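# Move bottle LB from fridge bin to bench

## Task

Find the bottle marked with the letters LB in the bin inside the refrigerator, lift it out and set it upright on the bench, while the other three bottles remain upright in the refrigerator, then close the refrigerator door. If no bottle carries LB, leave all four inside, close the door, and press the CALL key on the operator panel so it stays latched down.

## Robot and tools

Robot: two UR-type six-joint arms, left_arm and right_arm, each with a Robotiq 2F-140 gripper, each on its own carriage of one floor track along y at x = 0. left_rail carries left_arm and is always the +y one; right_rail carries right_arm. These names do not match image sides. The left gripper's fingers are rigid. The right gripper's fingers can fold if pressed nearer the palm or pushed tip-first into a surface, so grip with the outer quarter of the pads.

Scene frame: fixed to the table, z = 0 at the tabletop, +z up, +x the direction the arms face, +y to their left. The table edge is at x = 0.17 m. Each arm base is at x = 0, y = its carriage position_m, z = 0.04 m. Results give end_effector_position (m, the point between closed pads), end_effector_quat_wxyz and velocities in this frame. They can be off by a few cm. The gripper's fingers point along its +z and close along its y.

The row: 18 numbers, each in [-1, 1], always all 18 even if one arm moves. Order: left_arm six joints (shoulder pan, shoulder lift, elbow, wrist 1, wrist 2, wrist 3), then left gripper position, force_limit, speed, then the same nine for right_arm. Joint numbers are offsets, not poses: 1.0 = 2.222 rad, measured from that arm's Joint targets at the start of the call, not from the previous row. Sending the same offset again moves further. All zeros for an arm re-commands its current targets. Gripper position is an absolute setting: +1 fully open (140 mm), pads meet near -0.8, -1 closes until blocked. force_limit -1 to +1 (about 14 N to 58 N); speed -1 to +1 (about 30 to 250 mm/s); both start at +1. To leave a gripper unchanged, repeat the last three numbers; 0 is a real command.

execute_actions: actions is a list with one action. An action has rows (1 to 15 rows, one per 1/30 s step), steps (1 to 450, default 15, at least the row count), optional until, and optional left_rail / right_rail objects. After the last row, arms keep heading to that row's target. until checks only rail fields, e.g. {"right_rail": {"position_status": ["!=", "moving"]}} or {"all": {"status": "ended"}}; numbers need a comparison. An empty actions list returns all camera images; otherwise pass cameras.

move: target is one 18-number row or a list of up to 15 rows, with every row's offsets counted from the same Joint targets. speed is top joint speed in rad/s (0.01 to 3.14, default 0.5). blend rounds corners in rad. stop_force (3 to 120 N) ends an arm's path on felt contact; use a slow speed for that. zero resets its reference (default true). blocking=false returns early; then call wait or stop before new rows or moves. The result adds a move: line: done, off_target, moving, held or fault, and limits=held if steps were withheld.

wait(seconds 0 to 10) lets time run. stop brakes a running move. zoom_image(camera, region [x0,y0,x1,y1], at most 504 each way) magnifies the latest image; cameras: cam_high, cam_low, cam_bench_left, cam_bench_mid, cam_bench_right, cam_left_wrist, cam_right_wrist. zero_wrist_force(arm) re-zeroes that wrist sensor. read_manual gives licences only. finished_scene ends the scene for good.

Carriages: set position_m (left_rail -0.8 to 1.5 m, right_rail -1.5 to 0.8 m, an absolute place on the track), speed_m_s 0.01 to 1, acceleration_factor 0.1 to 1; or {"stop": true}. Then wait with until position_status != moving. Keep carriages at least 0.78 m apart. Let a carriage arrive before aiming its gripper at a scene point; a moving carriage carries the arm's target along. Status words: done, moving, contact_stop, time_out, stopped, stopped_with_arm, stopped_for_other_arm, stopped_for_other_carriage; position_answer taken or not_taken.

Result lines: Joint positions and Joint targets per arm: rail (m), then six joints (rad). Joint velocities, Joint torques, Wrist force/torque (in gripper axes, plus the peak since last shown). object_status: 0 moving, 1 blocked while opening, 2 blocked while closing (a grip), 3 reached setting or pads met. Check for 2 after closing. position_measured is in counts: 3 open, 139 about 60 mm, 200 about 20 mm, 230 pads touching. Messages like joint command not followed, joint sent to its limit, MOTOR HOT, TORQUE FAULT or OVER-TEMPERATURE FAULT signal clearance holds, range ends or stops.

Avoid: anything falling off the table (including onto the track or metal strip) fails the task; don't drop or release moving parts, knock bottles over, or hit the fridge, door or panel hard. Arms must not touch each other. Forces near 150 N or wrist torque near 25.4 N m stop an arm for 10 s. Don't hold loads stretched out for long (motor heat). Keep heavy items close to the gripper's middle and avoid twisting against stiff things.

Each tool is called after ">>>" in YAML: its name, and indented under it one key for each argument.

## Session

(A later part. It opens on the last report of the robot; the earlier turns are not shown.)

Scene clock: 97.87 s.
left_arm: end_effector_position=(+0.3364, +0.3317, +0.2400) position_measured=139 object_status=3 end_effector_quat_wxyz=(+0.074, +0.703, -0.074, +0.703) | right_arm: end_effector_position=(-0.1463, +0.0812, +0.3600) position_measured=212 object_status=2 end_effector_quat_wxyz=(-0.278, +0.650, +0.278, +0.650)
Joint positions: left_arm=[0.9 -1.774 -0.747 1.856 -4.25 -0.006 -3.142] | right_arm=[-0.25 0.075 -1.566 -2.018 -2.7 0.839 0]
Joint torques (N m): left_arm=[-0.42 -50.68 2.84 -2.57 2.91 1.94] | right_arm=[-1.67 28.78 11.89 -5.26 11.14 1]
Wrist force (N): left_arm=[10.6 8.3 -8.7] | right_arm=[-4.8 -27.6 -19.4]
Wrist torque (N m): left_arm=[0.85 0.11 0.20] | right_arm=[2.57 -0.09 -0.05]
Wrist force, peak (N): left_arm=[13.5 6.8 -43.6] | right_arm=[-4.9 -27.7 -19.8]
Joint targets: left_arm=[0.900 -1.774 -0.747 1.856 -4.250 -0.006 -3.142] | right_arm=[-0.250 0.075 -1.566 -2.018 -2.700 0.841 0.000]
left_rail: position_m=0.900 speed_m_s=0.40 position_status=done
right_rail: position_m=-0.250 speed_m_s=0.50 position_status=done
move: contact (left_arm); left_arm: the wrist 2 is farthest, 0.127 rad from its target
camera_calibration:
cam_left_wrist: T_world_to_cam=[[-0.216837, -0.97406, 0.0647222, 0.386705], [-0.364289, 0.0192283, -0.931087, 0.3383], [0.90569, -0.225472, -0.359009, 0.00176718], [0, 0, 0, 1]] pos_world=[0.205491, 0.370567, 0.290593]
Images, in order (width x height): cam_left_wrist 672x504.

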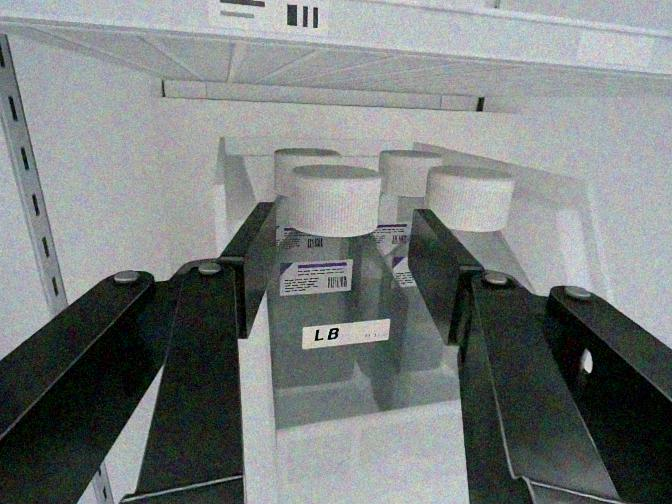

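>>> zoom_image:
  camera: "cam_left_wrist"
  region: [180, 120, 440, 480]

Scaled by 1.400 from the camera's 672x504 image, which has a finer 960x720 frame.

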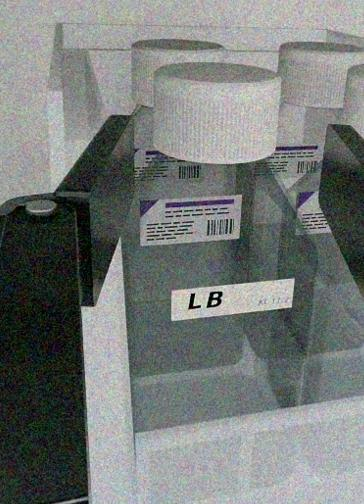

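>>> move:
  target: [-0.0445,0.0258,-0.0694,0.0433,0.1071,0,-0.18,1,-1,0,0,0,0,0,0,-1,1,-0.5]
  speed: 0.2
  cameras: ["cam_left_wrist"]

Scene clock: 100.33 s.
left_arm: end_effector_position=(+0.2780, +0.3269, +0.2402) position_measured=151 object_status=3 end_effector_quat_wxyz=(+0.025, +0.707, -0.025, +0.707) | right_arm: end_effector_position=(-0.1463, +0.0812, +0.3600) position_measured=212 object_status=2 end_effector_quat_wxyz=(-0.278, +0.650, +0.278, +0.650)
Joint positions: left_arm=[0.9 -1.873 -0.69 1.702 -4.154 0.232 -3.142] | right_arm=[-0.25 0.075 -1.566 -2.018 -2.7 0.839 0]
Joint torques (N m): left_arm=[-6.49 -31.29 -21.02 2.15 1.48 1.85] | right_arm=[-10.17 28.3 14.64 -7.66 11.2 0.8]
Wrist force (N): left_arm=[1.3 4.0 0.5] | right_arm=[-3.7 -27.9 -19.0]
Wrist torque (N m): left_arm=[1.03 -0.03 -0.06] | right_arm=[2.56 -0.10 -0.05]
Wrist force, peak (N): left_arm=[11.6 8.3 -8.7] | right_arm=[-4.7 -28.0 -19.5]
Joint targets: left_arm=[0.900 -1.873 -0.690 1.702 -4.154 0.232 -3.142] | right_arm=[-0.250 0.075 -1.566 -2.018 -2.700 0.841 0.000]
left_rail: position_m=0.900 speed_m_s=0.40 position_status=done
right_rail: position_m=-0.250 speed_m_s=0.50 position_status=done
move: done
camera_calibration:
cam_left_wrist: T_world_to_cam=[[-0.0797942, -0.994669, 0.0653239, 0.337896], [-0.363582, -0.0319761, -0.931013, 0.333807], [0.928139, -0.09804, -0.359092, 0.00580825], [0, 0, 0, 1]] pos_world=[0.142937, 0.347337, 0.290792]
Images, in order (width x height): cam_left_wrist 672x504.

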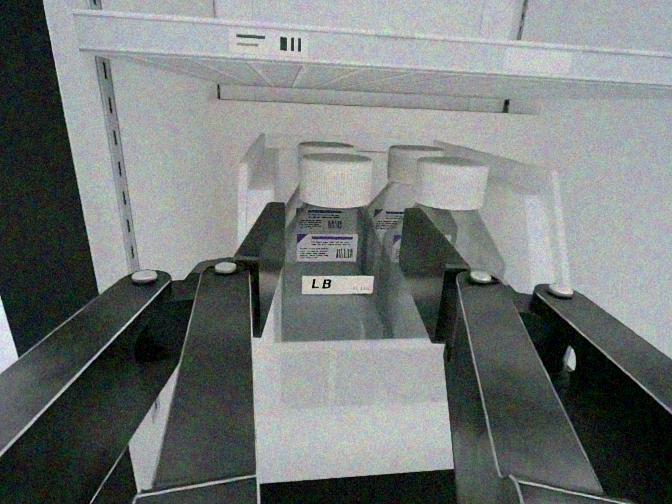

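>>> move:
  target:
    - [0.0496,0.0024,-0.0061,0.0038,-0.0494,0,-0.18,1,-1,0,0,0,0,0,0,-1,1,-0.5]
    - [0.0990,0.0086,-0.0218,0.0132,-0.0988,0,-0.18,1,-1,0,0,0,0,0,0,-1,1,-0.5]
  speed: 0.1
  blend: 0.02
  stop_force: 8
  cameras: ["cam_left_wrist"]

Scene clock: 103.90 s.
left_arm: end_effector_position=(+0.3962, +0.3186, +0.2401) position_measured=151 object_status=3 end_effector_quat_wxyz=(+0.025, +0.707, -0.024, +0.707) | right_arm: end_effector_position=(-0.1463, +0.0812, +0.3600) position_measured=212 object_status=2 end_effector_quat_wxyz=(-0.278, +0.650, +0.278, +0.650)
Joint positions: left_arm=[0.9 -1.656 -0.671 1.654 -4.125 0.015 -3.142] | right_arm=[-0.25 0.075 -1.566 -2.018 -2.7 0.839 0]
Joint torques (N m): left_arm=[-1.64 -57.23 -0.71 -1.93 1.68 1.8] | right_arm=[-22 27.89 14.83 -7.65 11.33 0.54]
Wrist force (N): left_arm=[7.6 6.2 -5.4] | right_arm=[-3.9 -27.5 -19.0]
Wrist torque (N m): left_arm=[1.31 -0.29 0.13] | right_arm=[2.54 -0.15 -0.04]
Wrist force, peak (N): left_arm=[7.1 7.7 -15.1] | right_arm=[-3.5 -28.3 -19.3]
Joint targets: left_arm=[0.900 -1.656 -0.671 1.654 -4.125 0.015 -3.142] | right_arm=[-0.250 0.075 -1.566 -2.018 -2.700 0.841 0.000]
left_rail: position_m=0.900 speed_m_s=0.40 position_status=done
right_rail: position_m=-0.250 speed_m_s=0.50 position_status=done
move: contact (left_arm); path passed 1 of 2 targets
camera_calibration:
cam_left_wrist: T_world_to_cam=[[-0.0792621, -0.994711, 0.0653218, 0.338754], [-0.363461, -0.0321796, -0.931053, 0.376466], [0.928231, -0.0975392, -0.358988, -0.10499], [0, 0, 0, 1]] pos_world=[0.261136, 0.338836, 0.290691]
Images, in order (width x height): cam_left_wrist 672x504.

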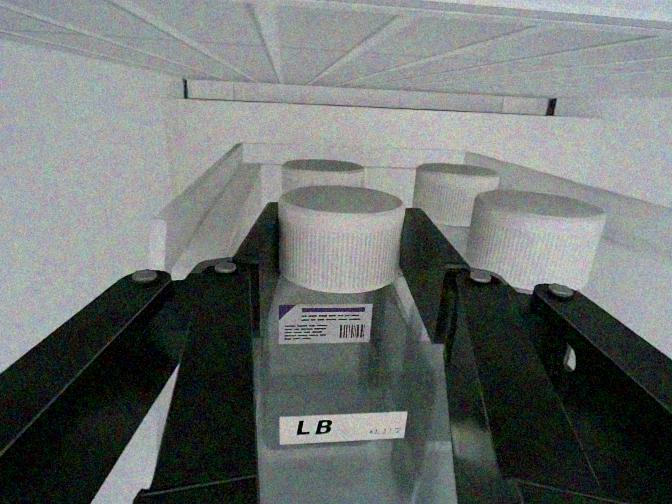

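>>> execute_actions:
  actions:
    - {"rows":[[0,0,0,0,0,0,-1,0.2,-1,0,0,0,0,0,0,-1,1,-0.5]],"steps":45}
  cameras: ["cam_left_wrist"]

Scene clock: 106.47 s.
left_arm: end_effector_position=(+0.3962, +0.3186, +0.2402) position_measured=161 object_status=2 end_effector_quat_wxyz=(+0.025, +0.707, -0.024, +0.707) | right_arm: end_effector_position=(-0.1463, +0.0812, +0.3600) position_measured=212 object_status=2 end_effector_quat_wxyz=(-0.278, +0.650, +0.278, +0.650)
Joint positions: left_arm=[0.9 -1.656 -0.671 1.654 -4.125 0.015 -3.142] | right_arm=[-0.25 0.075 -1.566 -2.018 -2.7 0.839 0]
Joint torques (N m): left_arm=[-1.47 -55.25 -14.74 0.56 -0.99 1.93] | right_arm=[-24.94 26.52 15.53 -7.65 11.33 0.56]
Wrist force (N): left_arm=[-1.5 4.2 -1.1] | right_arm=[-3.6 -27.8 -19.2]
Wrist torque (N m): left_arm=[1.06 -0.06 -0.03] | right_arm=[2.55 -0.12 -0.04]
Wrist force, peak (N): left_arm=[7.4 6.6 -5.7] | right_arm=[-3.6 -28.0 -19.2]
Joint targets: left_arm=[0.900 -1.656 -0.671 1.654 -4.125 0.015 -3.142] | right_arm=[-0.250 0.075 -1.566 -2.018 -2.700 0.841 0.000]
left_rail: position_m=0.900 speed_m_s=0.40 position_status=done
right_rail: position_m=-0.250 speed_m_s=0.50 position_status=done
camera_calibration:
cam_left_wrist: T_world_to_cam=[[-0.0792621, -0.994711, 0.0653218, 0.338854], [-0.363461, -0.0321796, -0.931053, 0.376469], [0.928231, -0.0975392, -0.358988, -0.10498], [0, 0, 0, 1]] pos_world=[0.261136, 0.338936, 0.290691]
Images, in order (width x height): cam_left_wrist 672x504.

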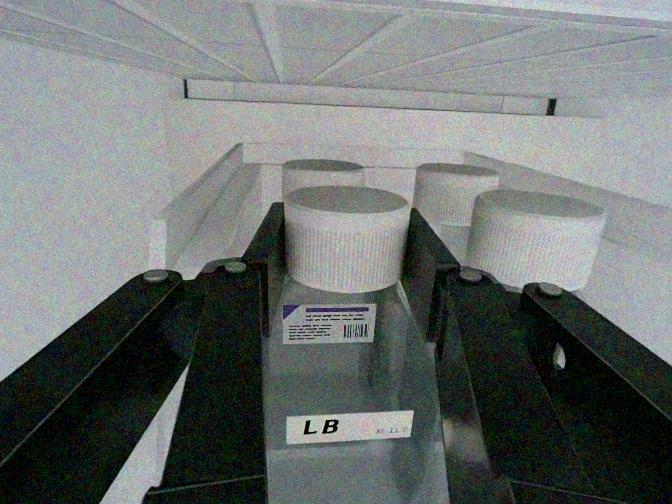

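>>> move:
  target: [-0.0,-0.0385,0.0049,0.0336,0,0,-1,0.2,-1,0,0,0,0,0,0,-1,1,-0.5]
  speed: 0.06
  stop_force: 20
  cameras: ["cam_left_wrist","cam_right_wrist"]

>>> zoom_image:
  camera: "cam_right_wrist"
  region: [400, 80, 660, 290]

Scene clock: 109.17 s.
left_arm: end_effector_position=(+0.3962, +0.3186, +0.2848) position_measured=161 object_status=2 end_effector_quat_wxyz=(+0.025, +0.707, -0.024, +0.707) | right_arm: end_effector_position=(-0.1463, +0.0812, +0.3600) position_measured=212 object_status=2 end_effector_quat_wxyz=(-0.278, +0.650, +0.278, +0.650)
Joint positions: left_arm=[0.9 -1.656 -0.757 1.665 -4.051 0.015 -3.142] | right_arm=[-0.25 0.075 -1.566 -2.018 -2.7 0.839 0]
Joint torques (N m): left_arm=[-1.85 -59.79 -4.88 1.6 -1.01 1.98] | right_arm=[-24.94 26.7 14.57 -7.6 11.21 0.3]
Wrist force (N): left_arm=[-2.1 3.7 0.2] | right_arm=[-2.3 -27.5 -19.3]
Wrist torque (N m): left_arm=[0.97 -0.07 -0.05] | right_arm=[2.62 -0.21 -0.05]
Wrist force, peak (N): left_arm=[-2.6 4.1 -0.2] | right_arm=[-3.3 -28.0 -19.4]
Joint targets: left_arm=[0.900 -1.656 -0.757 1.665 -4.051 0.015 -3.142] | right_arm=[-0.250 0.075 -1.566 -2.018 -2.700 0.841 0.000]
left_rail: position_m=0.900 speed_m_s=0.40 position_status=done
right_rail: position_m=-0.250 speed_m_s=0.50 position_status=done
move: done
camera_calibration:
cam_left_wrist: T_world_to_cam=[[-0.0793545, -0.994702, 0.0653576, 0.335949], [-0.363464, -0.0321793, -0.931052, 0.417994], [0.928222, -0.0976383, -0.358985, -0.0889349], [0, 0, 0, 1]] pos_world=[0.261136, 0.338936, 0.335291]
cam_right_wrist: T_world_to_cam=[[0.739582, -0.672514, -0.0272584, 0.183878], [-0.254056, -0.241431, -0.936572, 0.317949], [0.623277, 0.699597, -0.349414, 0.306383], [0, 0, 0, 1]] pos_world=[-0.246178, -0.0139218, 0.409848]
Images, in order (width x height): cam_left_wrist 672x504, cam_right_wrist 672x504.

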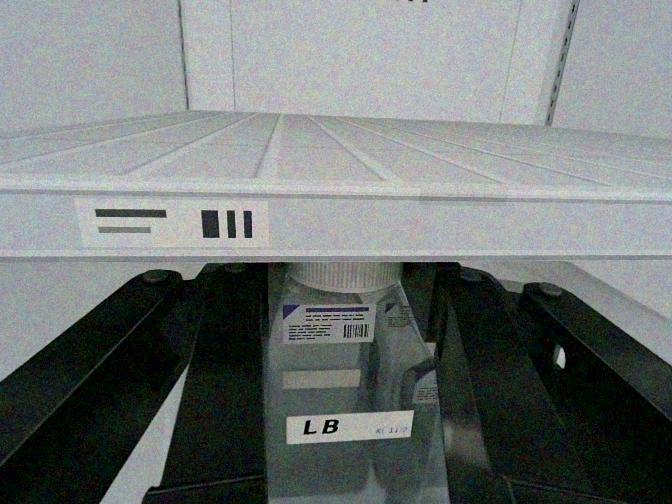

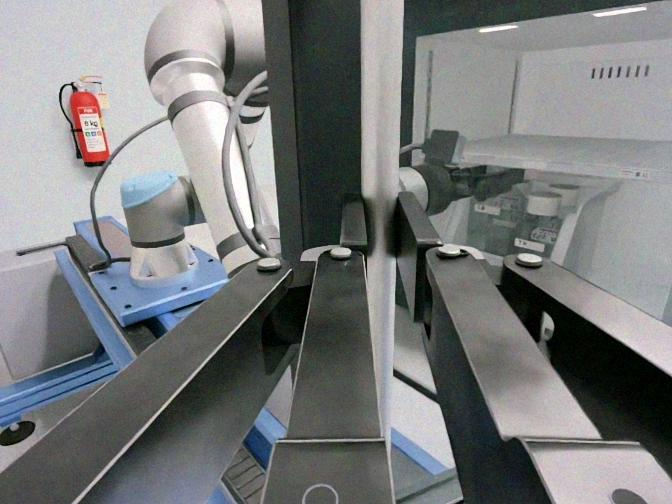

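Scaled by 1.938 from the camera's 672x504 image, which has a finer 960x720 frame.

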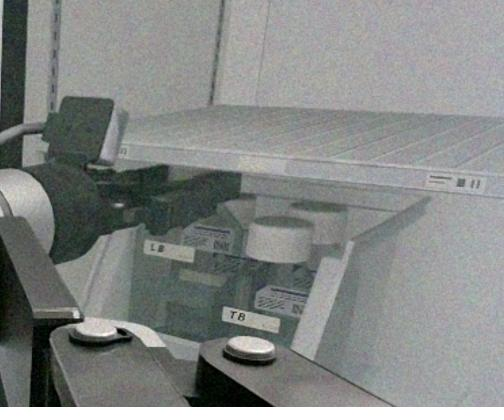

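>>> move:
  target: [-0.0,-0.0087,0.002,0.0067,0,0,-1,0.2,-1,0,0,0,0,0,0,-1,1,-0.5]
  speed: 0.03
  stop_force: 6
  cameras: ["cam_left_wrist"]

Scene clock: 110.80 s.
left_arm: end_effector_position=(+0.3963, +0.3191, +0.2890) position_measured=161 object_status=2 end_effector_quat_wxyz=(+0.025, +0.707, -0.024, +0.707) | right_arm: end_effector_position=(-0.1463, +0.0812, +0.3600) position_measured=212 object_status=2 end_effector_quat_wxyz=(-0.278, +0.650, +0.278, +0.650)
Joint positions: left_arm=[0.9 -1.656 -0.765 1.667 -4.044 0.015 -3.142] | right_arm=[-0.25 0.075 -1.566 -2.018 -2.7 0.839 0]
Joint torques (N m): left_arm=[-1.55 -34.01 -25.49 -1.18 0.96 2.05] | right_arm=[-24.15 25.63 14.39 -7.09 11.35 0.24]
Wrist force (N): left_arm=[-3.8 3.3 0.7] | right_arm=[-3.7 -27.3 -18.6]
Wrist torque (N m): left_arm=[0.96 -0.06 -0.09] | right_arm=[2.56 -0.15 -0.04]
Wrist force, peak (N): left_arm=[-28.8 6.5 -2.6] | right_arm=[-2.3 -28.1 -19.8]
Joint targets: left_arm=[0.900 -1.656 -0.765 1.667 -4.044 0.015 -3.142] | right_arm=[-0.250 0.075 -1.566 -2.018 -2.700 0.841 0.000]
left_rail: position_m=0.900 speed_m_s=0.40 position_status=done
right_rail: position_m=-0.250 speed_m_s=0.50 position_status=done
move: contact (left_arm); left_arm: the shoulder lift is farthest, 0.011 rad from its target
camera_calibration:
cam_left_wrist: T_world_to_cam=[[-0.0793545, -0.994702, 0.0653576, 0.336165], [-0.363464, -0.0321793, -0.931052, 0.422014], [0.928222, -0.0976383, -0.358985, -0.0873425], [0, 0, 0, 1]] pos_world=[0.261136, 0.339436, 0.339591]
Images, in order (width x height): cam_left_wrist 672x504.

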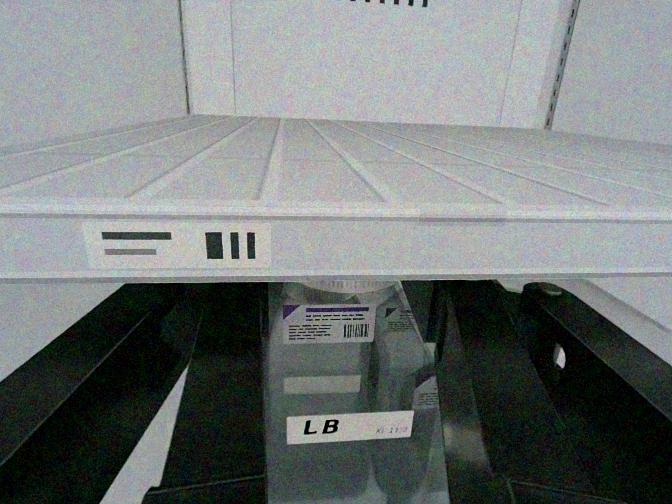

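>>> move:
  target: [-0.0413,-0.0053,0.0133,-0.0079,0.0415,0,-1,0.2,-1,0,0,0,0,0,0,-1,1,-0.5]
  speed: 0.06
  stop_force: 10
  cameras: ["cam_left_wrist","cam_right_wrist"]

>>> zoom_image:
  camera: "cam_right_wrist"
  region: [400, 80, 660, 290]

Scene clock: 113.90 s.
left_arm: end_effector_position=(+0.3506, +0.3221, +0.2883) position_measured=161 object_status=2 end_effector_quat_wxyz=(+0.025, +0.707, -0.024, +0.707) | right_arm: end_effector_position=(-0.1463, +0.0812, +0.3600) position_measured=212 object_status=2 end_effector_quat_wxyz=(-0.278, +0.650, +0.278, +0.650)
Joint positions: left_arm=[0.9 -1.74 -0.776 1.694 -4.06 0.099 -3.142] | right_arm=[-0.25 0.075 -1.566 -2.018 -2.7 0.839 0]
Joint torques (N m): left_arm=[6.74 -36.9 -25.78 2.22 -1.9 2.05] | right_arm=[-24.58 24.64 10.94 -4.89 11.28 0.11]
Wrist force (N): left_arm=[-10.1 5.3 -1.7] | right_arm=[-3.7 -26.3 -18.9]
Wrist torque (N m): left_arm=[1.43 -0.41 -0.08] | right_arm=[2.63 -0.11 -0.05]
Wrist force, peak (N): left_arm=[-19.0 5.3 10.3] | right_arm=[-3.3 -28.4 -19.6]
Joint targets: left_arm=[0.900 -1.740 -0.776 1.694 -4.060 0.099 -3.142] | right_arm=[-0.250 0.075 -1.566 -2.018 -2.700 0.841 0.000]
left_rail: position_m=0.900 speed_m_s=0.40 position_status=done
right_rail: position_m=-0.250 speed_m_s=0.50 position_status=done
move: contact (left_arm)
camera_calibration:
cam_left_wrist: T_world_to_cam=[[-0.0788305, -0.994764, 0.0650484, 0.335482], [-0.363525, -0.0320732, -0.931032, 0.404815], [0.928243, -0.0970405, -0.359093, -0.045061], [0, 0, 0, 1]] pos_world=[0.215434, 0.342337, 0.338893]
cam_right_wrist: T_world_to_cam=[[0.739582, -0.672514, -0.0272584, 0.183878], [-0.254056, -0.241431, -0.936572, 0.317949], [0.623277, 0.699597, -0.349414, 0.306383], [0, 0, 0, 1]] pos_world=[-0.246178, -0.0139218, 0.409848]
Images, in order (width x height): cam_left_wrist 672x504, cam_right_wrist 672x504.

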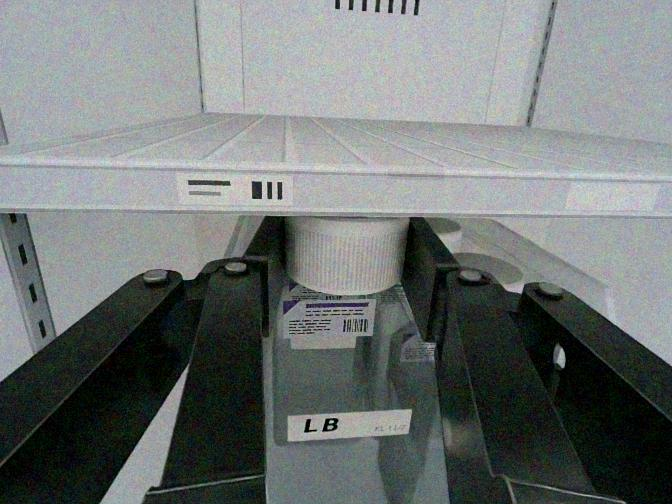

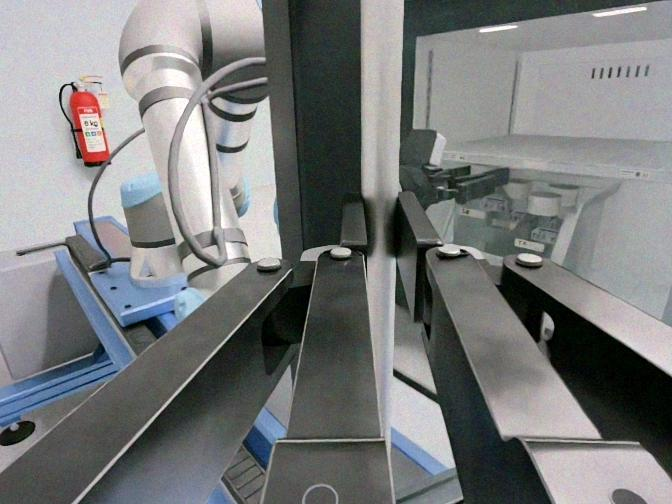

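Scaled by 1.938 from the camera's 672x504 image, which has a finer 960x720 frame.

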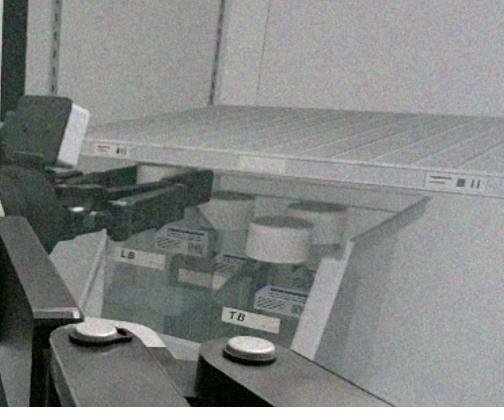

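>>> move:
  target:
    - [0,0.0043,-0.0005,-0.0037,0,0,-1,0.2,-1,0,0,0,0,0,0,-1,1,-0.5]
    - [-0.0472,0.0014,0.0074,-0.0088,0.0474,0,-1,0.2,-1,0,0,0,0,0,0,-1,1,-0.5]
  speed: 0.05
  stop_force: 25
  cameras: ["cam_left_wrist","cam_right_wrist"]

>>> zoom_image:
  camera: "cam_right_wrist"
  region: [400, 80, 660, 290]

Scene clock: 118.77 s.
left_arm: end_effector_position=(+0.2935, +0.3261, +0.2827) position_measured=161 object_status=2 end_effector_quat_wxyz=(+0.025, +0.707, -0.024, +0.707) | right_arm: end_effector_position=(-0.1463, +0.0812, +0.3600) position_measured=212 object_status=2 end_effector_quat_wxyz=(-0.278, +0.650, +0.278, +0.650)
Joint positions: left_arm=[0.9 -1.845 -0.773 1.711 -4.08 0.205 -3.142] | right_arm=[-0.25 0.075 -1.566 -2.018 -2.7 0.839 0]
Joint torques (N m): left_arm=[-8.96 -56.95 -2.74 -1.2 1.51 2.01] | right_arm=[-24.55 23.96 8.34 -3.84 11.2 -0.16]
Wrist force (N): left_arm=[1.2 5.5 5.9] | right_arm=[-4.6 -27.9 -19.4]
Wrist torque (N m): left_arm=[1.25 0.35 -0.15] | right_arm=[2.56 -0.11 -0.03]
Wrist force, peak (N): left_arm=[-9.7 6.0 9.6] | right_arm=[-2.9 -28.4 -20.0]
Joint targets: left_arm=[0.900 -1.845 -0.773 1.711 -4.080 0.205 -3.142] | right_arm=[-0.250 0.075 -1.566 -2.018 -2.700 0.841 0.000]
left_rail: position_m=0.900 speed_m_s=0.40 position_status=done
right_rail: position_m=-0.250 speed_m_s=0.50 position_status=done
move: done
camera_calibration:
cam_left_wrist: T_world_to_cam=[[-0.0784248, -0.994799, 0.064998, 0.335296], [-0.363521, -0.0321734, -0.93103, 0.379042], [0.928279, -0.096644, -0.359107, 0.00608882], [0, 0, 0, 1]] pos_world=[0.158433, 0.346336, 0.333293]
cam_right_wrist: T_world_to_cam=[[0.739582, -0.672514, -0.0272584, 0.183878], [-0.254056, -0.241431, -0.936572, 0.317949], [0.623277, 0.699597, -0.349414, 0.306383], [0, 0, 0, 1]] pos_world=[-0.246178, -0.0139218, 0.409848]
Images, in order (width x height): cam_left_wrist 672x504, cam_right_wrist 672x504.

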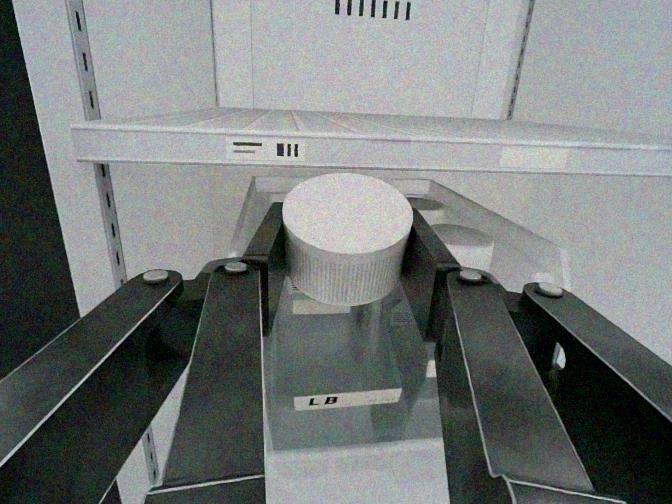

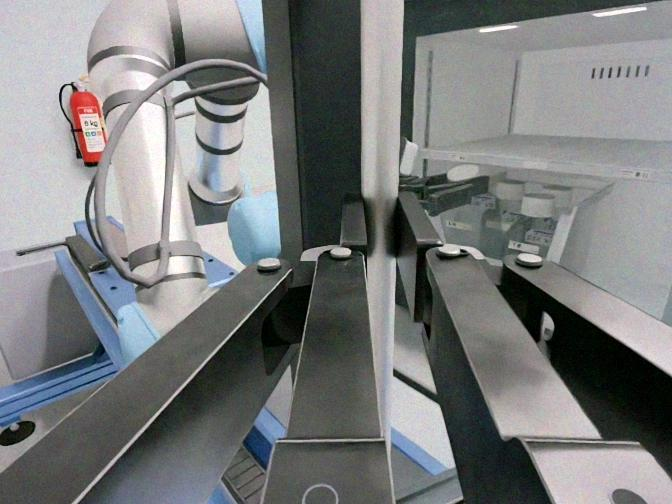

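Scaled by 1.938 from the camera's 672x504 image, which has a finer 960x720 frame.

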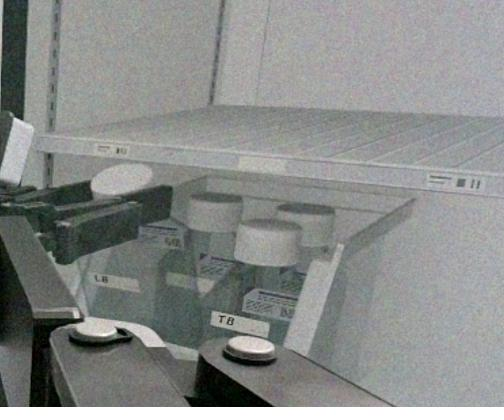

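>>> move:
  target: [-0.0152,-0.0511,-0.0018,0.0531,0.0148,0,-1,0.2,-1,0,0,0,0,0,0,-1,1,-0.5]
  speed: 0.07
  stop_force: 15
  cameras: ["cam_left_wrist","cam_right_wrist"]

>>> zoom_image:
  camera: "cam_right_wrist"
  region: [400, 80, 660, 290]

Scene clock: 121.63 s.
left_arm: end_effector_position=(+0.2749, +0.3268, +0.3447) position_measured=161 object_status=2 end_effector_quat_wxyz=(+0.025, +0.707, -0.025, +0.707) | right_arm: end_effector_position=(-0.1463, +0.0812, +0.3600) position_measured=212 object_status=2 end_effector_quat_wxyz=(-0.278, +0.650, +0.278, +0.650)
Joint positions: left_arm=[0.9 -1.879 -0.886 1.707 -3.962 0.238 -3.142] | right_arm=[-0.25 0.075 -1.566 -2.018 -2.7 0.839 0]
Joint torques (N m): left_arm=[-4.59 -57.7 -25.91 2.71 2.52 2.16] | right_arm=[-23.02 24.12 4.81 -4.03 11.29 -0.19]
Wrist force (N): left_arm=[-4.1 8.2 0.1] | right_arm=[-4.7 -27.4 -19.0]
Wrist torque (N m): left_arm=[1.01 -0.32 -0.46] | right_arm=[2.54 -0.12 -0.04]
Wrist force, peak (N): left_arm=[-4.1 8.4 0.2] | right_arm=[-5.4 -27.8 -19.4]
Joint targets: left_arm=[0.900 -1.879 -0.886 1.707 -3.962 0.238 -3.142] | right_arm=[-0.250 0.075 -1.566 -2.018 -2.700 0.841 0.000]
left_rail: position_m=0.900 speed_m_s=0.40 position_status=done
right_rail: position_m=-0.250 speed_m_s=0.50 position_status=done
move: done
camera_calibration:
cam_left_wrist: T_world_to_cam=[[-0.0793338, -0.994753, 0.0645939, 0.330778], [-0.363402, -0.0314785, -0.9311, 0.429799], [0.928248, -0.0973413, -0.358998, 0.0458879], [0, 0, 0, 1]] pos_world=[0.139837, 0.347039, 0.395294]
cam_right_wrist: T_world_to_cam=[[0.739582, -0.672514, -0.0272584, 0.183878], [-0.254056, -0.241431, -0.936572, 0.317949], [0.623277, 0.699597, -0.349414, 0.306383], [0, 0, 0, 1]] pos_world=[-0.246178, -0.0139218, 0.409848]
Images, in order (width x height): cam_left_wrist 672x504, cam_right_wrist 672x504.

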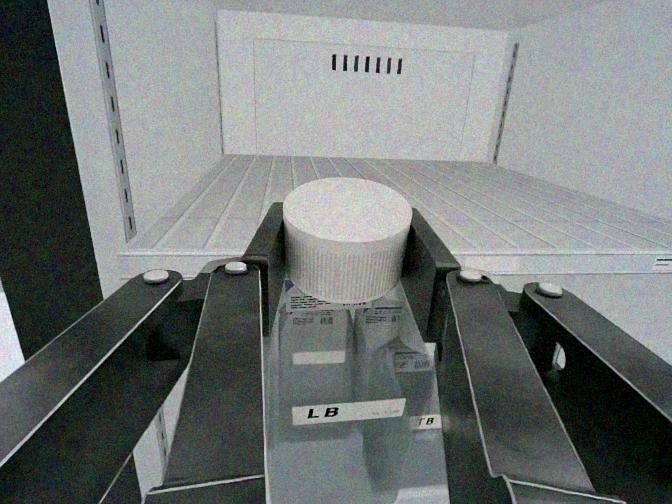

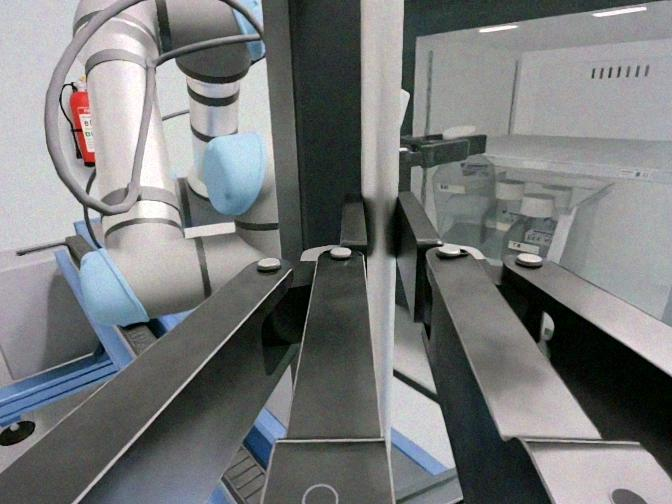

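Scaled by 1.938 from the camera's 672x504 image, which has a finer 960x720 frame.

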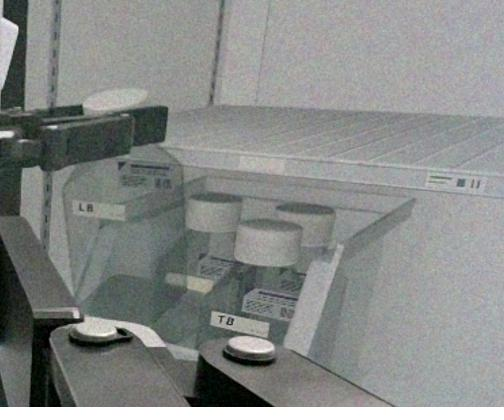

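>>> move:
  target:
    - [-0.0676,0.0043,-0.0092,0.0046,0.0677,0,-1,0.2,-1,0,0,0,0,0,0,-1,1,-0.5]
    - [-0.13,0.0185,-0.0379,0.0191,0.1302,0,-1,0.2,-1,0,0,0,0,0,0,-1,1,-0.5]
  speed: 0.2
  blend: 0.05
  cameras: ["cam_left_wrist","cam_right_wrist"]

>>> zoom_image:
  camera: "cam_left_wrist"
  region: [180, 200, 504, 504]

Scene clock: 124.07 s.
left_arm: end_effector_position=(+0.1052, +0.3389, +0.3451) position_measured=161 object_status=2 end_effector_quat_wxyz=(+0.025, +0.707, -0.024, +0.707) | right_arm: end_effector_position=(-0.1463, +0.0812, +0.3600) position_measured=212 object_status=2 end_effector_quat_wxyz=(-0.278, +0.650, +0.278, +0.650)
Joint positions: left_arm=[0.9 -2.167 -0.845 1.622 -3.919 0.527 -3.142] | right_arm=[-0.25 0.075 -1.566 -2.018 -2.7 0.839 0]
Joint torques (N m): left_arm=[-5.4 -31.82 -25.02 3.5 1.37 2.09] | right_arm=[-23.55 22.51 4.28 -3.9 11.27 -0.29]
Wrist force (N): left_arm=[-1.8 5.0 0.7] | right_arm=[-4.9 -27.0 -18.6]
Wrist torque (N m): left_arm=[1.23 -0.25 -0.08] | right_arm=[2.55 -0.09 -0.04]
Wrist force, peak (N): left_arm=[-4.5 8.4 0.3] | right_arm=[-4.4 -27.8 -19.2]
Joint targets: left_arm=[0.900 -2.168 -0.845 1.622 -3.919 0.527 -3.142] | right_arm=[-0.250 0.075 -1.566 -2.018 -2.700 0.841 0.000]
left_rail: position_m=0.900 speed_m_s=0.40 position_status=done
right_rail: position_m=-0.250 speed_m_s=0.50 position_status=done
move: done
camera_calibration:
cam_left_wrist: T_world_to_cam=[[-0.0788738, -0.99475, 0.0651954, 0.32909], [-0.363744, -0.0321723, -0.930943, 0.369021], [0.928154, -0.0971415, -0.359297, 0.204871], [0, 0, 0, 1]] pos_world=[-0.0299663, 0.359136, 0.395693]
cam_right_wrist: T_world_to_cam=[[0.739582, -0.672514, -0.0272584, 0.183878], [-0.254056, -0.241431, -0.936572, 0.317949], [0.623277, 0.699597, -0.349414, 0.306383], [0, 0, 0, 1]] pos_world=[-0.246178, -0.0139218, 0.409848]
Images, in order (width x height): cam_left_wrist 672x504, cam_right_wrist 672x504.

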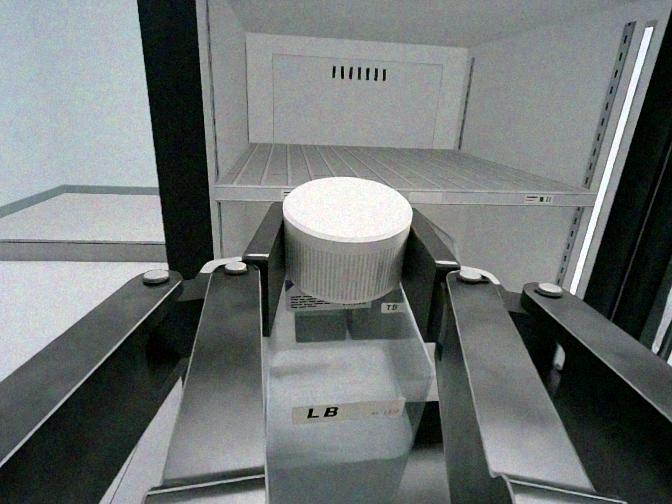

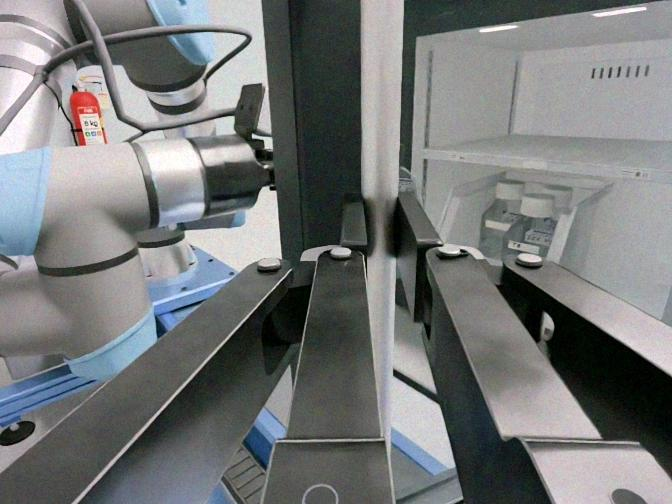

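Scaled by 1.556 from the camera's 672x504 image, which has a finer 960x720 frame.

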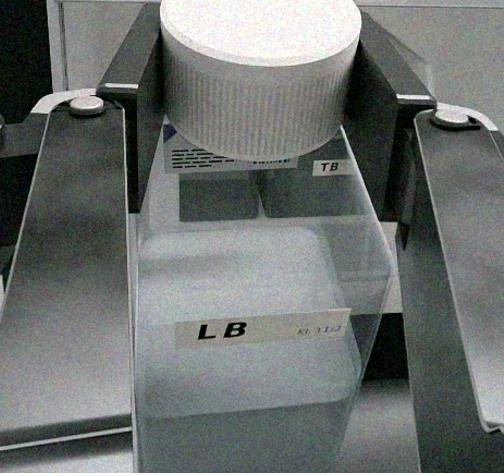

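>>> execute_actions:
  actions:
    - {"left_rail":{"position_m":1.5,"speed_m_s":0.3,"acceleration_factor":0.4},"steps":200,"until":{"left_rail":{"position_status":["!=","moving"]}}}
  cameras: ["cam_left_wrist","cam_bench_left"]

Scene clock: 127.67 s.
left_arm: end_effector_position=(+0.1051, +0.9387, +0.3451) position_measured=161 object_status=2 end_effector_quat_wxyz=(+0.025, +0.707, -0.024, +0.707) | right_arm: end_effector_position=(-0.1463, +0.0812, +0.3600) position_measured=212 object_status=2 end_effector_quat_wxyz=(-0.278, +0.650, +0.278, +0.650)
Joint positions: left_arm=[1.5 -2.168 -0.845 1.622 -3.919 0.527 -3.142] | right_arm=[-0.25 0.075 -1.566 -2.018 -2.7 0.839 0]
Joint torques (N m): left_arm=[-2.97 -37.59 -16.69 1.74 -0.38 2.06] | right_arm=[-24.39 22.48 3.68 -4.04 11.22 -0.54]
Wrist force (N): left_arm=[-1.9 4.8 0.8] | right_arm=[-4.2 -26.7 -18.9]
Wrist torque (N m): left_arm=[1.20 -0.23 -0.07] | right_arm=[2.62 -0.12 -0.04]
Wrist force, peak (N): left_arm=[-1.6 5.7 0.7] | right_arm=[-5.2 -27.4 -18.8]
Joint targets: left_arm=[1.500 -2.168 -0.845 1.622 -3.919 0.527 -3.142] | right_arm=[-0.250 0.075 -1.566 -2.018 -2.700 0.841 0.000]
Tool commands: left_gripper/position=-1.0 left_gripper/force_limit=+0.2 left_gripper/speed=-1.0 right_gripper/position=-1.0 right_gripper/force_limit=+1.0 right_gripper/speed=-0.5
left_rail: position_m=1.500 speed_m_s=0.30 position_status=done
right_rail: position_m=-0.250 speed_m_s=0.50 position_status=done
camera_calibration:
cam_left_wrist: T_world_to_cam=[[-0.0788738, -0.99475, 0.0651954, 0.925841], [-0.363744, -0.0321723, -0.930943, 0.388322], [0.928154, -0.0971415, -0.359297, 0.263147], [0, 0, 0, 1]] pos_world=[-0.0299663, 0.959036, 0.395693]
Images, in order (width x height): cam_bench_left 504x504, cam_left_wrist 672x504.

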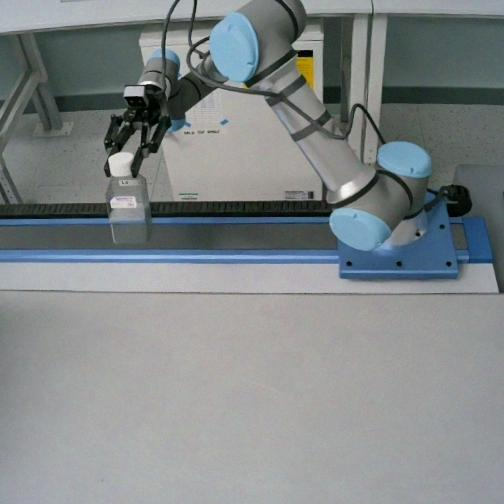

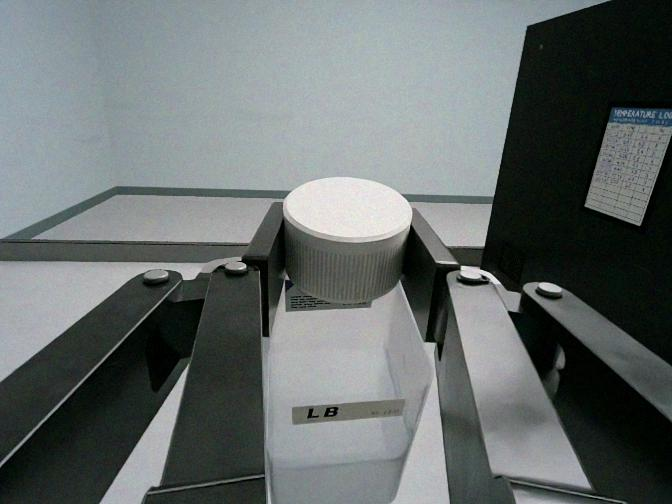

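>>> move:
  target: [0.6221,-0.2199,0.3359,-0.0063,-0.9442,0,-1,0.2,-1,0,0,0,0,0,0,-1,1,-0.5]
  speed: 0.6
  cameras: ["cam_left_wrist","cam_bench_left"]

>>> zoom_image:
  camera: "cam_bench_left"
  region: [0, 0, 400, 400]

Scene clock: 132.77 s.
left_arm: end_effector_position=(+0.5369, +1.1515, +0.3003) position_measured=161 object_status=2 end_effector_quat_wxyz=(+0.236, +0.728, -0.301, +0.569) | right_arm: end_effector_position=(-0.1463, +0.0812, +0.3600) position_measured=212 object_status=2 end_effector_quat_wxyz=(-0.278, +0.650, +0.278, +0.650)
Joint positions: left_arm=[1.5 -0.785 -1.334 2.369 -3.933 -1.571 -3.142] | right_arm=[-0.25 0.075 -1.566 -2.018 -2.7 0.839 0]
Joint torques (N m): left_arm=[5.76 -38.01 -6.97 -6.25 -1.48 2.04] | right_arm=[-24.32 20.23 3.55 -4.04 11.28 -0.79]
Wrist force (N): left_arm=[-1.9 5.1 1.9] | right_arm=[-4.7 -26.8 -18.9]
Wrist torque (N m): left_arm=[1.27 -0.21 -0.08] | right_arm=[2.59 -0.07 -0.05]
Wrist force, peak (N): left_arm=[-2.2 5.7 1.2] | right_arm=[-4.8 -27.2 -19.2]
Joint targets: left_arm=[1.500 -0.785 -1.334 2.369 -3.933 -1.571 -3.142] | right_arm=[-0.250 0.075 -1.566 -2.018 -2.700 0.841 0.000]
left_rail: position_m=1.500 speed_m_s=0.30 position_status=done
right_rail: position_m=-0.250 speed_m_s=0.50 position_status=done
move: done
camera_calibration:
cam_left_wrist: T_world_to_cam=[[-0.701005, -0.710172, 0.0651647, 1.18077], [-0.446222, 0.365506, -0.816879, 0.0625615], [0.556307, -0.601714, -0.573116, 0.711796], [0, 0, 0, 1]] pos_world=[0.459663, 1.24398, 0.382103]
Images, in order (width x height): cam_bench_left 504x504, cam_left_wrist 672x504.

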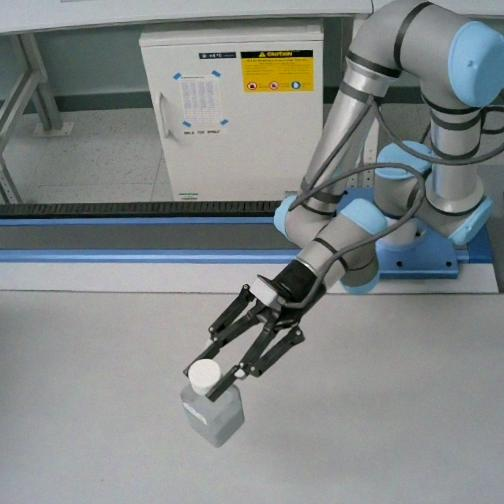

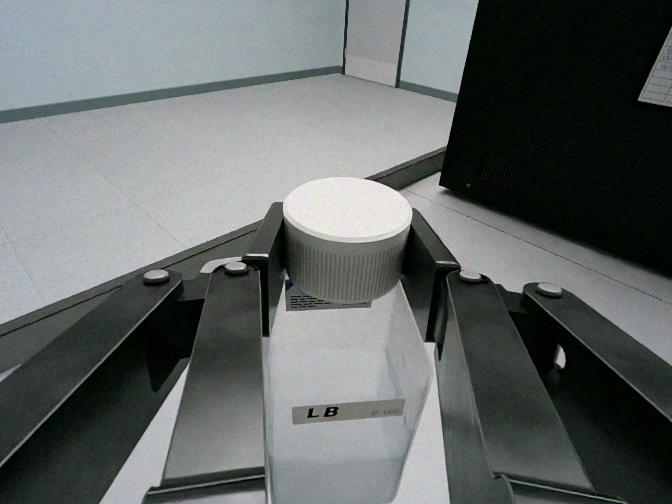

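Scaled by 1.260 from the camera's 504x504 image, which has a finer 720x720 frame.

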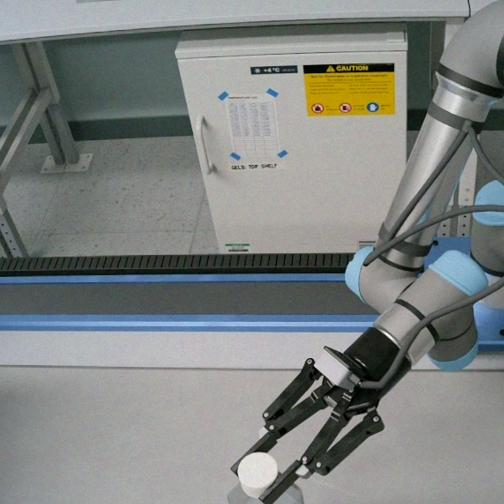

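>>> move:
  target: [0,0.2048,0.0031,-0.2075,0,0,-1,0.2,-1,0,0,0,0,0,0,-1,1,-0.5]
  speed: 0.3
  cameras: ["cam_bench_left"]

>>> zoom_image:
  camera: "cam_bench_left"
  region: [130, 330, 330, 504]

Scene clock: 135.13 s.
left_arm: end_effector_position=(+0.5370, +1.1514, +0.1603) position_measured=161 object_status=2 end_effector_quat_wxyz=(+0.236, +0.728, -0.301, +0.569) | right_arm: end_effector_position=(-0.1463, +0.0812, +0.3600) position_measured=212 object_status=2 end_effector_quat_wxyz=(-0.278, +0.650, +0.278, +0.650)
Joint positions: left_arm=[1.5 -0.785 -0.879 2.376 -4.394 -1.571 -3.142] | right_arm=[-0.25 0.075 -1.566 -2.018 -2.7 0.839 0]
Joint torques (N m): left_arm=[-0.59 -9.43 7.21 0.75 -0.75 1.95] | right_arm=[-23.39 20.23 4.43 -3.98 11.09 -0.71]
Wrist force (N): left_arm=[18.8 4.1 -0.2] | right_arm=[-5.2 -26.7 -18.9]
Wrist torque (N m): left_arm=[1.17 -0.46 0.00] | right_arm=[2.62 -0.06 -0.04]
Wrist force, peak (N): left_arm=[18.8 4.1 -0.2] | right_arm=[-5.0 -27.3 -19.0]
Joint targets: left_arm=[1.500 -0.785 -0.879 2.376 -4.394 -1.571 -3.142] | right_arm=[-0.250 0.075 -1.566 -2.018 -2.700 0.841 0.000]
left_rail: position_m=1.500 speed_m_s=0.30 position_status=done
right_rail: position_m=-0.250 speed_m_s=0.50 position_status=done
move: done
Images, in order (width x height): cam_bench_left 504x504.

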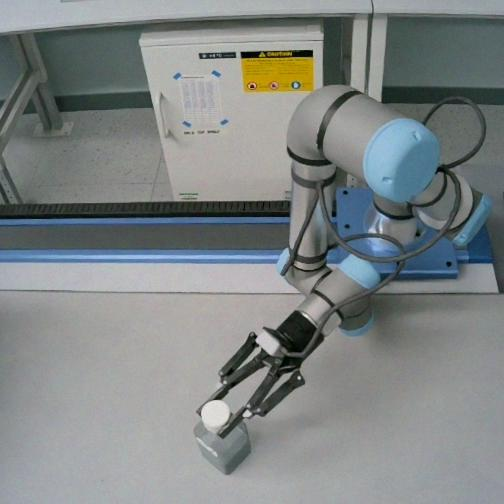

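Scaled by 2.520 from the camera's 504x504 image, which has a finer 720x720 frame.

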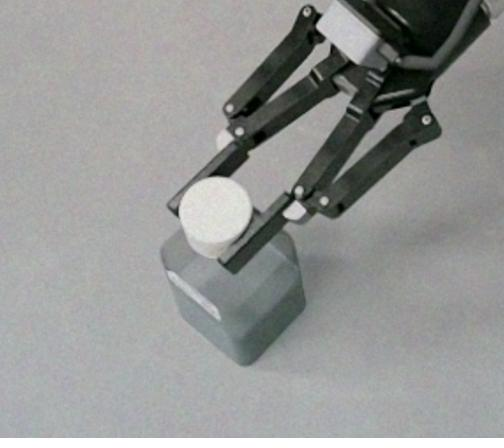

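>>> move:
  target: [0,-0.0022,0,0.0022,0,0,-1,0.2,-1,0,0,0,0,0,0,-1,1,-0.5]
  speed: 0.05

Scene clock: 136.23 s.
left_arm: end_effector_position=(+0.5372, +1.1512, +0.1616) position_measured=161 object_status=2 end_effector_quat_wxyz=(+0.236, +0.728, -0.301, +0.569) | right_arm: end_effector_position=(-0.1463, +0.0812, +0.3600) position_measured=212 object_status=2 end_effector_quat_wxyz=(-0.278, +0.650, +0.278, +0.650)
Joint positions: left_arm=[1.5 -0.785 -0.884 2.376 -4.389 -1.571 -3.142] | right_arm=[-0.25 0.075 -1.566 -2.018 -2.7 0.839 0]
Joint torques (N m): left_arm=[-0.74 -46.76 -0.44 -3.02 -0.18 1.95] | right_arm=[-24.22 19.93 3.94 -4.13 11.31 -0.95]
Wrist force (N): left_arm=[-0.9 5.2 1.7] | right_arm=[-4.9 -26.7 -18.4]
Wrist torque (N m): left_arm=[1.34 -0.41 -0.10] | right_arm=[2.62 -0.12 -0.04]
Wrist force, peak (N): left_arm=[22.8 3.9 -0.6] | right_arm=[-4.4 -27.2 -19.0]
Joint targets: left_arm=[1.500 -0.785 -0.884 2.376 -4.389 -1.571 -3.142] | right_arm=[-0.250 0.075 -1.566 -2.018 -2.700 0.841 0.000]
left_rail: position_m=1.500 speed_m_s=0.30 position_status=done
right_rail: position_m=-0.250 speed_m_s=0.50 position_status=done
move: done

>>> move:
  target: [0,0.001,0,-0.001,0,0,-1,0.2,-1,0,0,0,0,0,0,-1,1,-0.5]
  speed: 0.05

>>> execute_actions:
  actions:
    - {"rows":[[0,0,0,0,0,0,-0.18,0.2,-1,0,0,0,0,0,0,-1,1,-0.5]],"steps":40}
  cameras: ["cam_bench_left","cam_left_wrist"]

>>> zoom_image:
  camera: "cam_bench_left"
  region: [130, 330, 330, 504]

Scene clock: 137.03 s.
left_arm: end_effector_position=(+0.5371, +1.1513, +0.1610) position_measured=161 object_status=2 end_effector_quat_wxyz=(+0.236, +0.728, -0.301, +0.569) | right_arm: end_effector_position=(-0.1463, +0.0812, +0.3600) position_measured=212 object_status=2 end_effector_quat_wxyz=(-0.278, +0.650, +0.278, +0.650)
Joint positions: left_arm=[1.5 -0.785 -0.882 2.376 -4.392 -1.571 -3.142] | right_arm=[-0.25 0.075 -1.566 -2.018 -2.7 0.839 0]
Joint torques (N m): left_arm=[-0.64 -21.44 -15.22 -5.22 0.31 2.07] | right_arm=[-23.61 19.28 3.71 -4.04 11.06 -0.9]
Wrist force (N): left_arm=[1.7 5.6 1.7] | right_arm=[-4.6 -27.1 -18.8]
Wrist torque (N m): left_arm=[1.38 -0.39 -0.06] | right_arm=[2.54 -0.11 -0.04]
Wrist force, peak (N): left_arm=[1.7 5.6 1.7] | right_arm=[-4.6 -27.2 -18.8]
Joint targets: left_arm=[1.500 -0.785 -0.882 2.376 -4.392 -1.571 -3.142] | right_arm=[-0.250 0.075 -1.566 -2.018 -2.700 0.841 0.000]
left_rail: position_m=1.500 speed_m_s=0.30 position_status=done
right_rail: position_m=-0.250 speed_m_s=0.50 position_status=done
move: done

Scene clock: 138.57 s.
left_arm: end_effector_position=(+0.5371, +1.1513, +0.1610) position_measured=151 object_status=3 end_effector_quat_wxyz=(+0.236, +0.728, -0.301, +0.569) | right_arm: end_effector_position=(-0.1463, +0.0812, +0.3600) position_measured=212 object_status=2 end_effector_quat_wxyz=(-0.278, +0.650, +0.278, +0.650)
Joint positions: left_arm=[1.5 -0.785 -0.882 2.376 -4.392 -1.571 -3.142] | right_arm=[-0.25 0.075 -1.566 -2.018 -2.7 0.839 0]
Joint torques (N m): left_arm=[-1.71 -19.44 -14.76 -2.69 0.49 2.01] | right_arm=[-24.39 18.69 4.17 -3.99 11.2 -1.09]
Wrist force (N): left_arm=[2.5 5.5 1.2] | right_arm=[-5.2 -26.9 -18.5]
Wrist torque (N m): left_arm=[1.38 -0.34 -0.09] | right_arm=[2.57 -0.08 -0.04]
Wrist force, peak (N): left_arm=[2.8 5.7 1.4] | right_arm=[-5.1 -27.3 -18.9]
Joint targets: left_arm=[1.500 -0.785 -0.882 2.376 -4.392 -1.571 -3.142] | right_arm=[-0.250 0.075 -1.566 -2.018 -2.700 0.841 0.000]
left_rail: position_m=1.500 speed_m_s=0.30 position_status=done
right_rail: position_m=-0.250 speed_m_s=0.50 position_status=done
camera_calibration:
cam_left_wrist: T_world_to_cam=[[-0.700965, -0.710213, 0.0651592, 1.18986], [-0.44674, 0.366025, -0.816363, -0.0513552], [0.555941, -0.601351, -0.573852, 0.631627], [0, 0, 0, 1]] pos_world=[0.459961, 1.24368, 0.243006]
Images, in order (width x height): cam_bench_left 504x504, cam_left_wrist 672x504.

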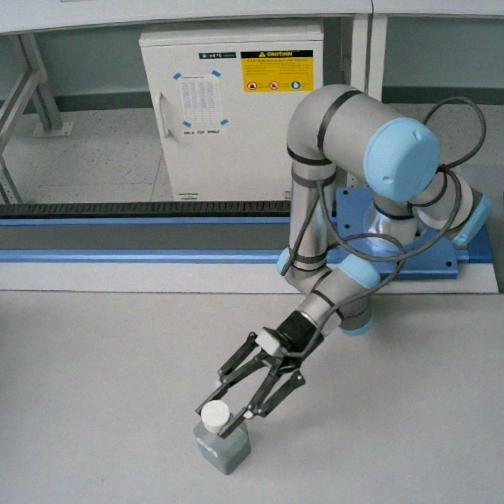

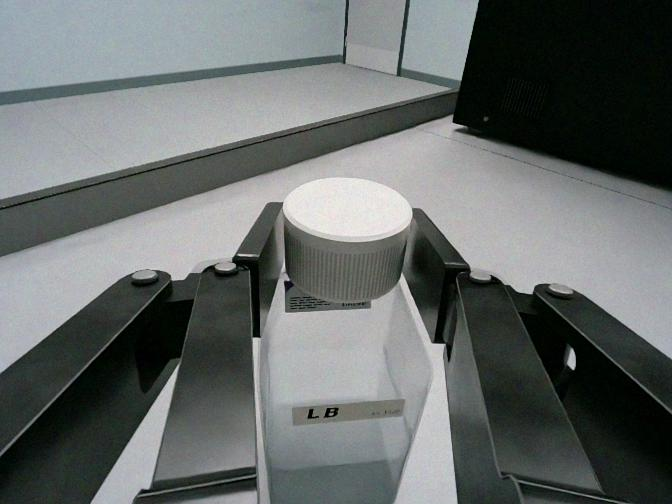

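Scaled by 2.520 from the camera's 504x504 image, which has a finer 720x720 frame.

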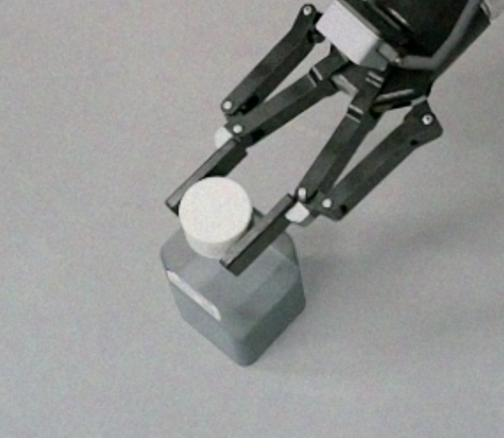

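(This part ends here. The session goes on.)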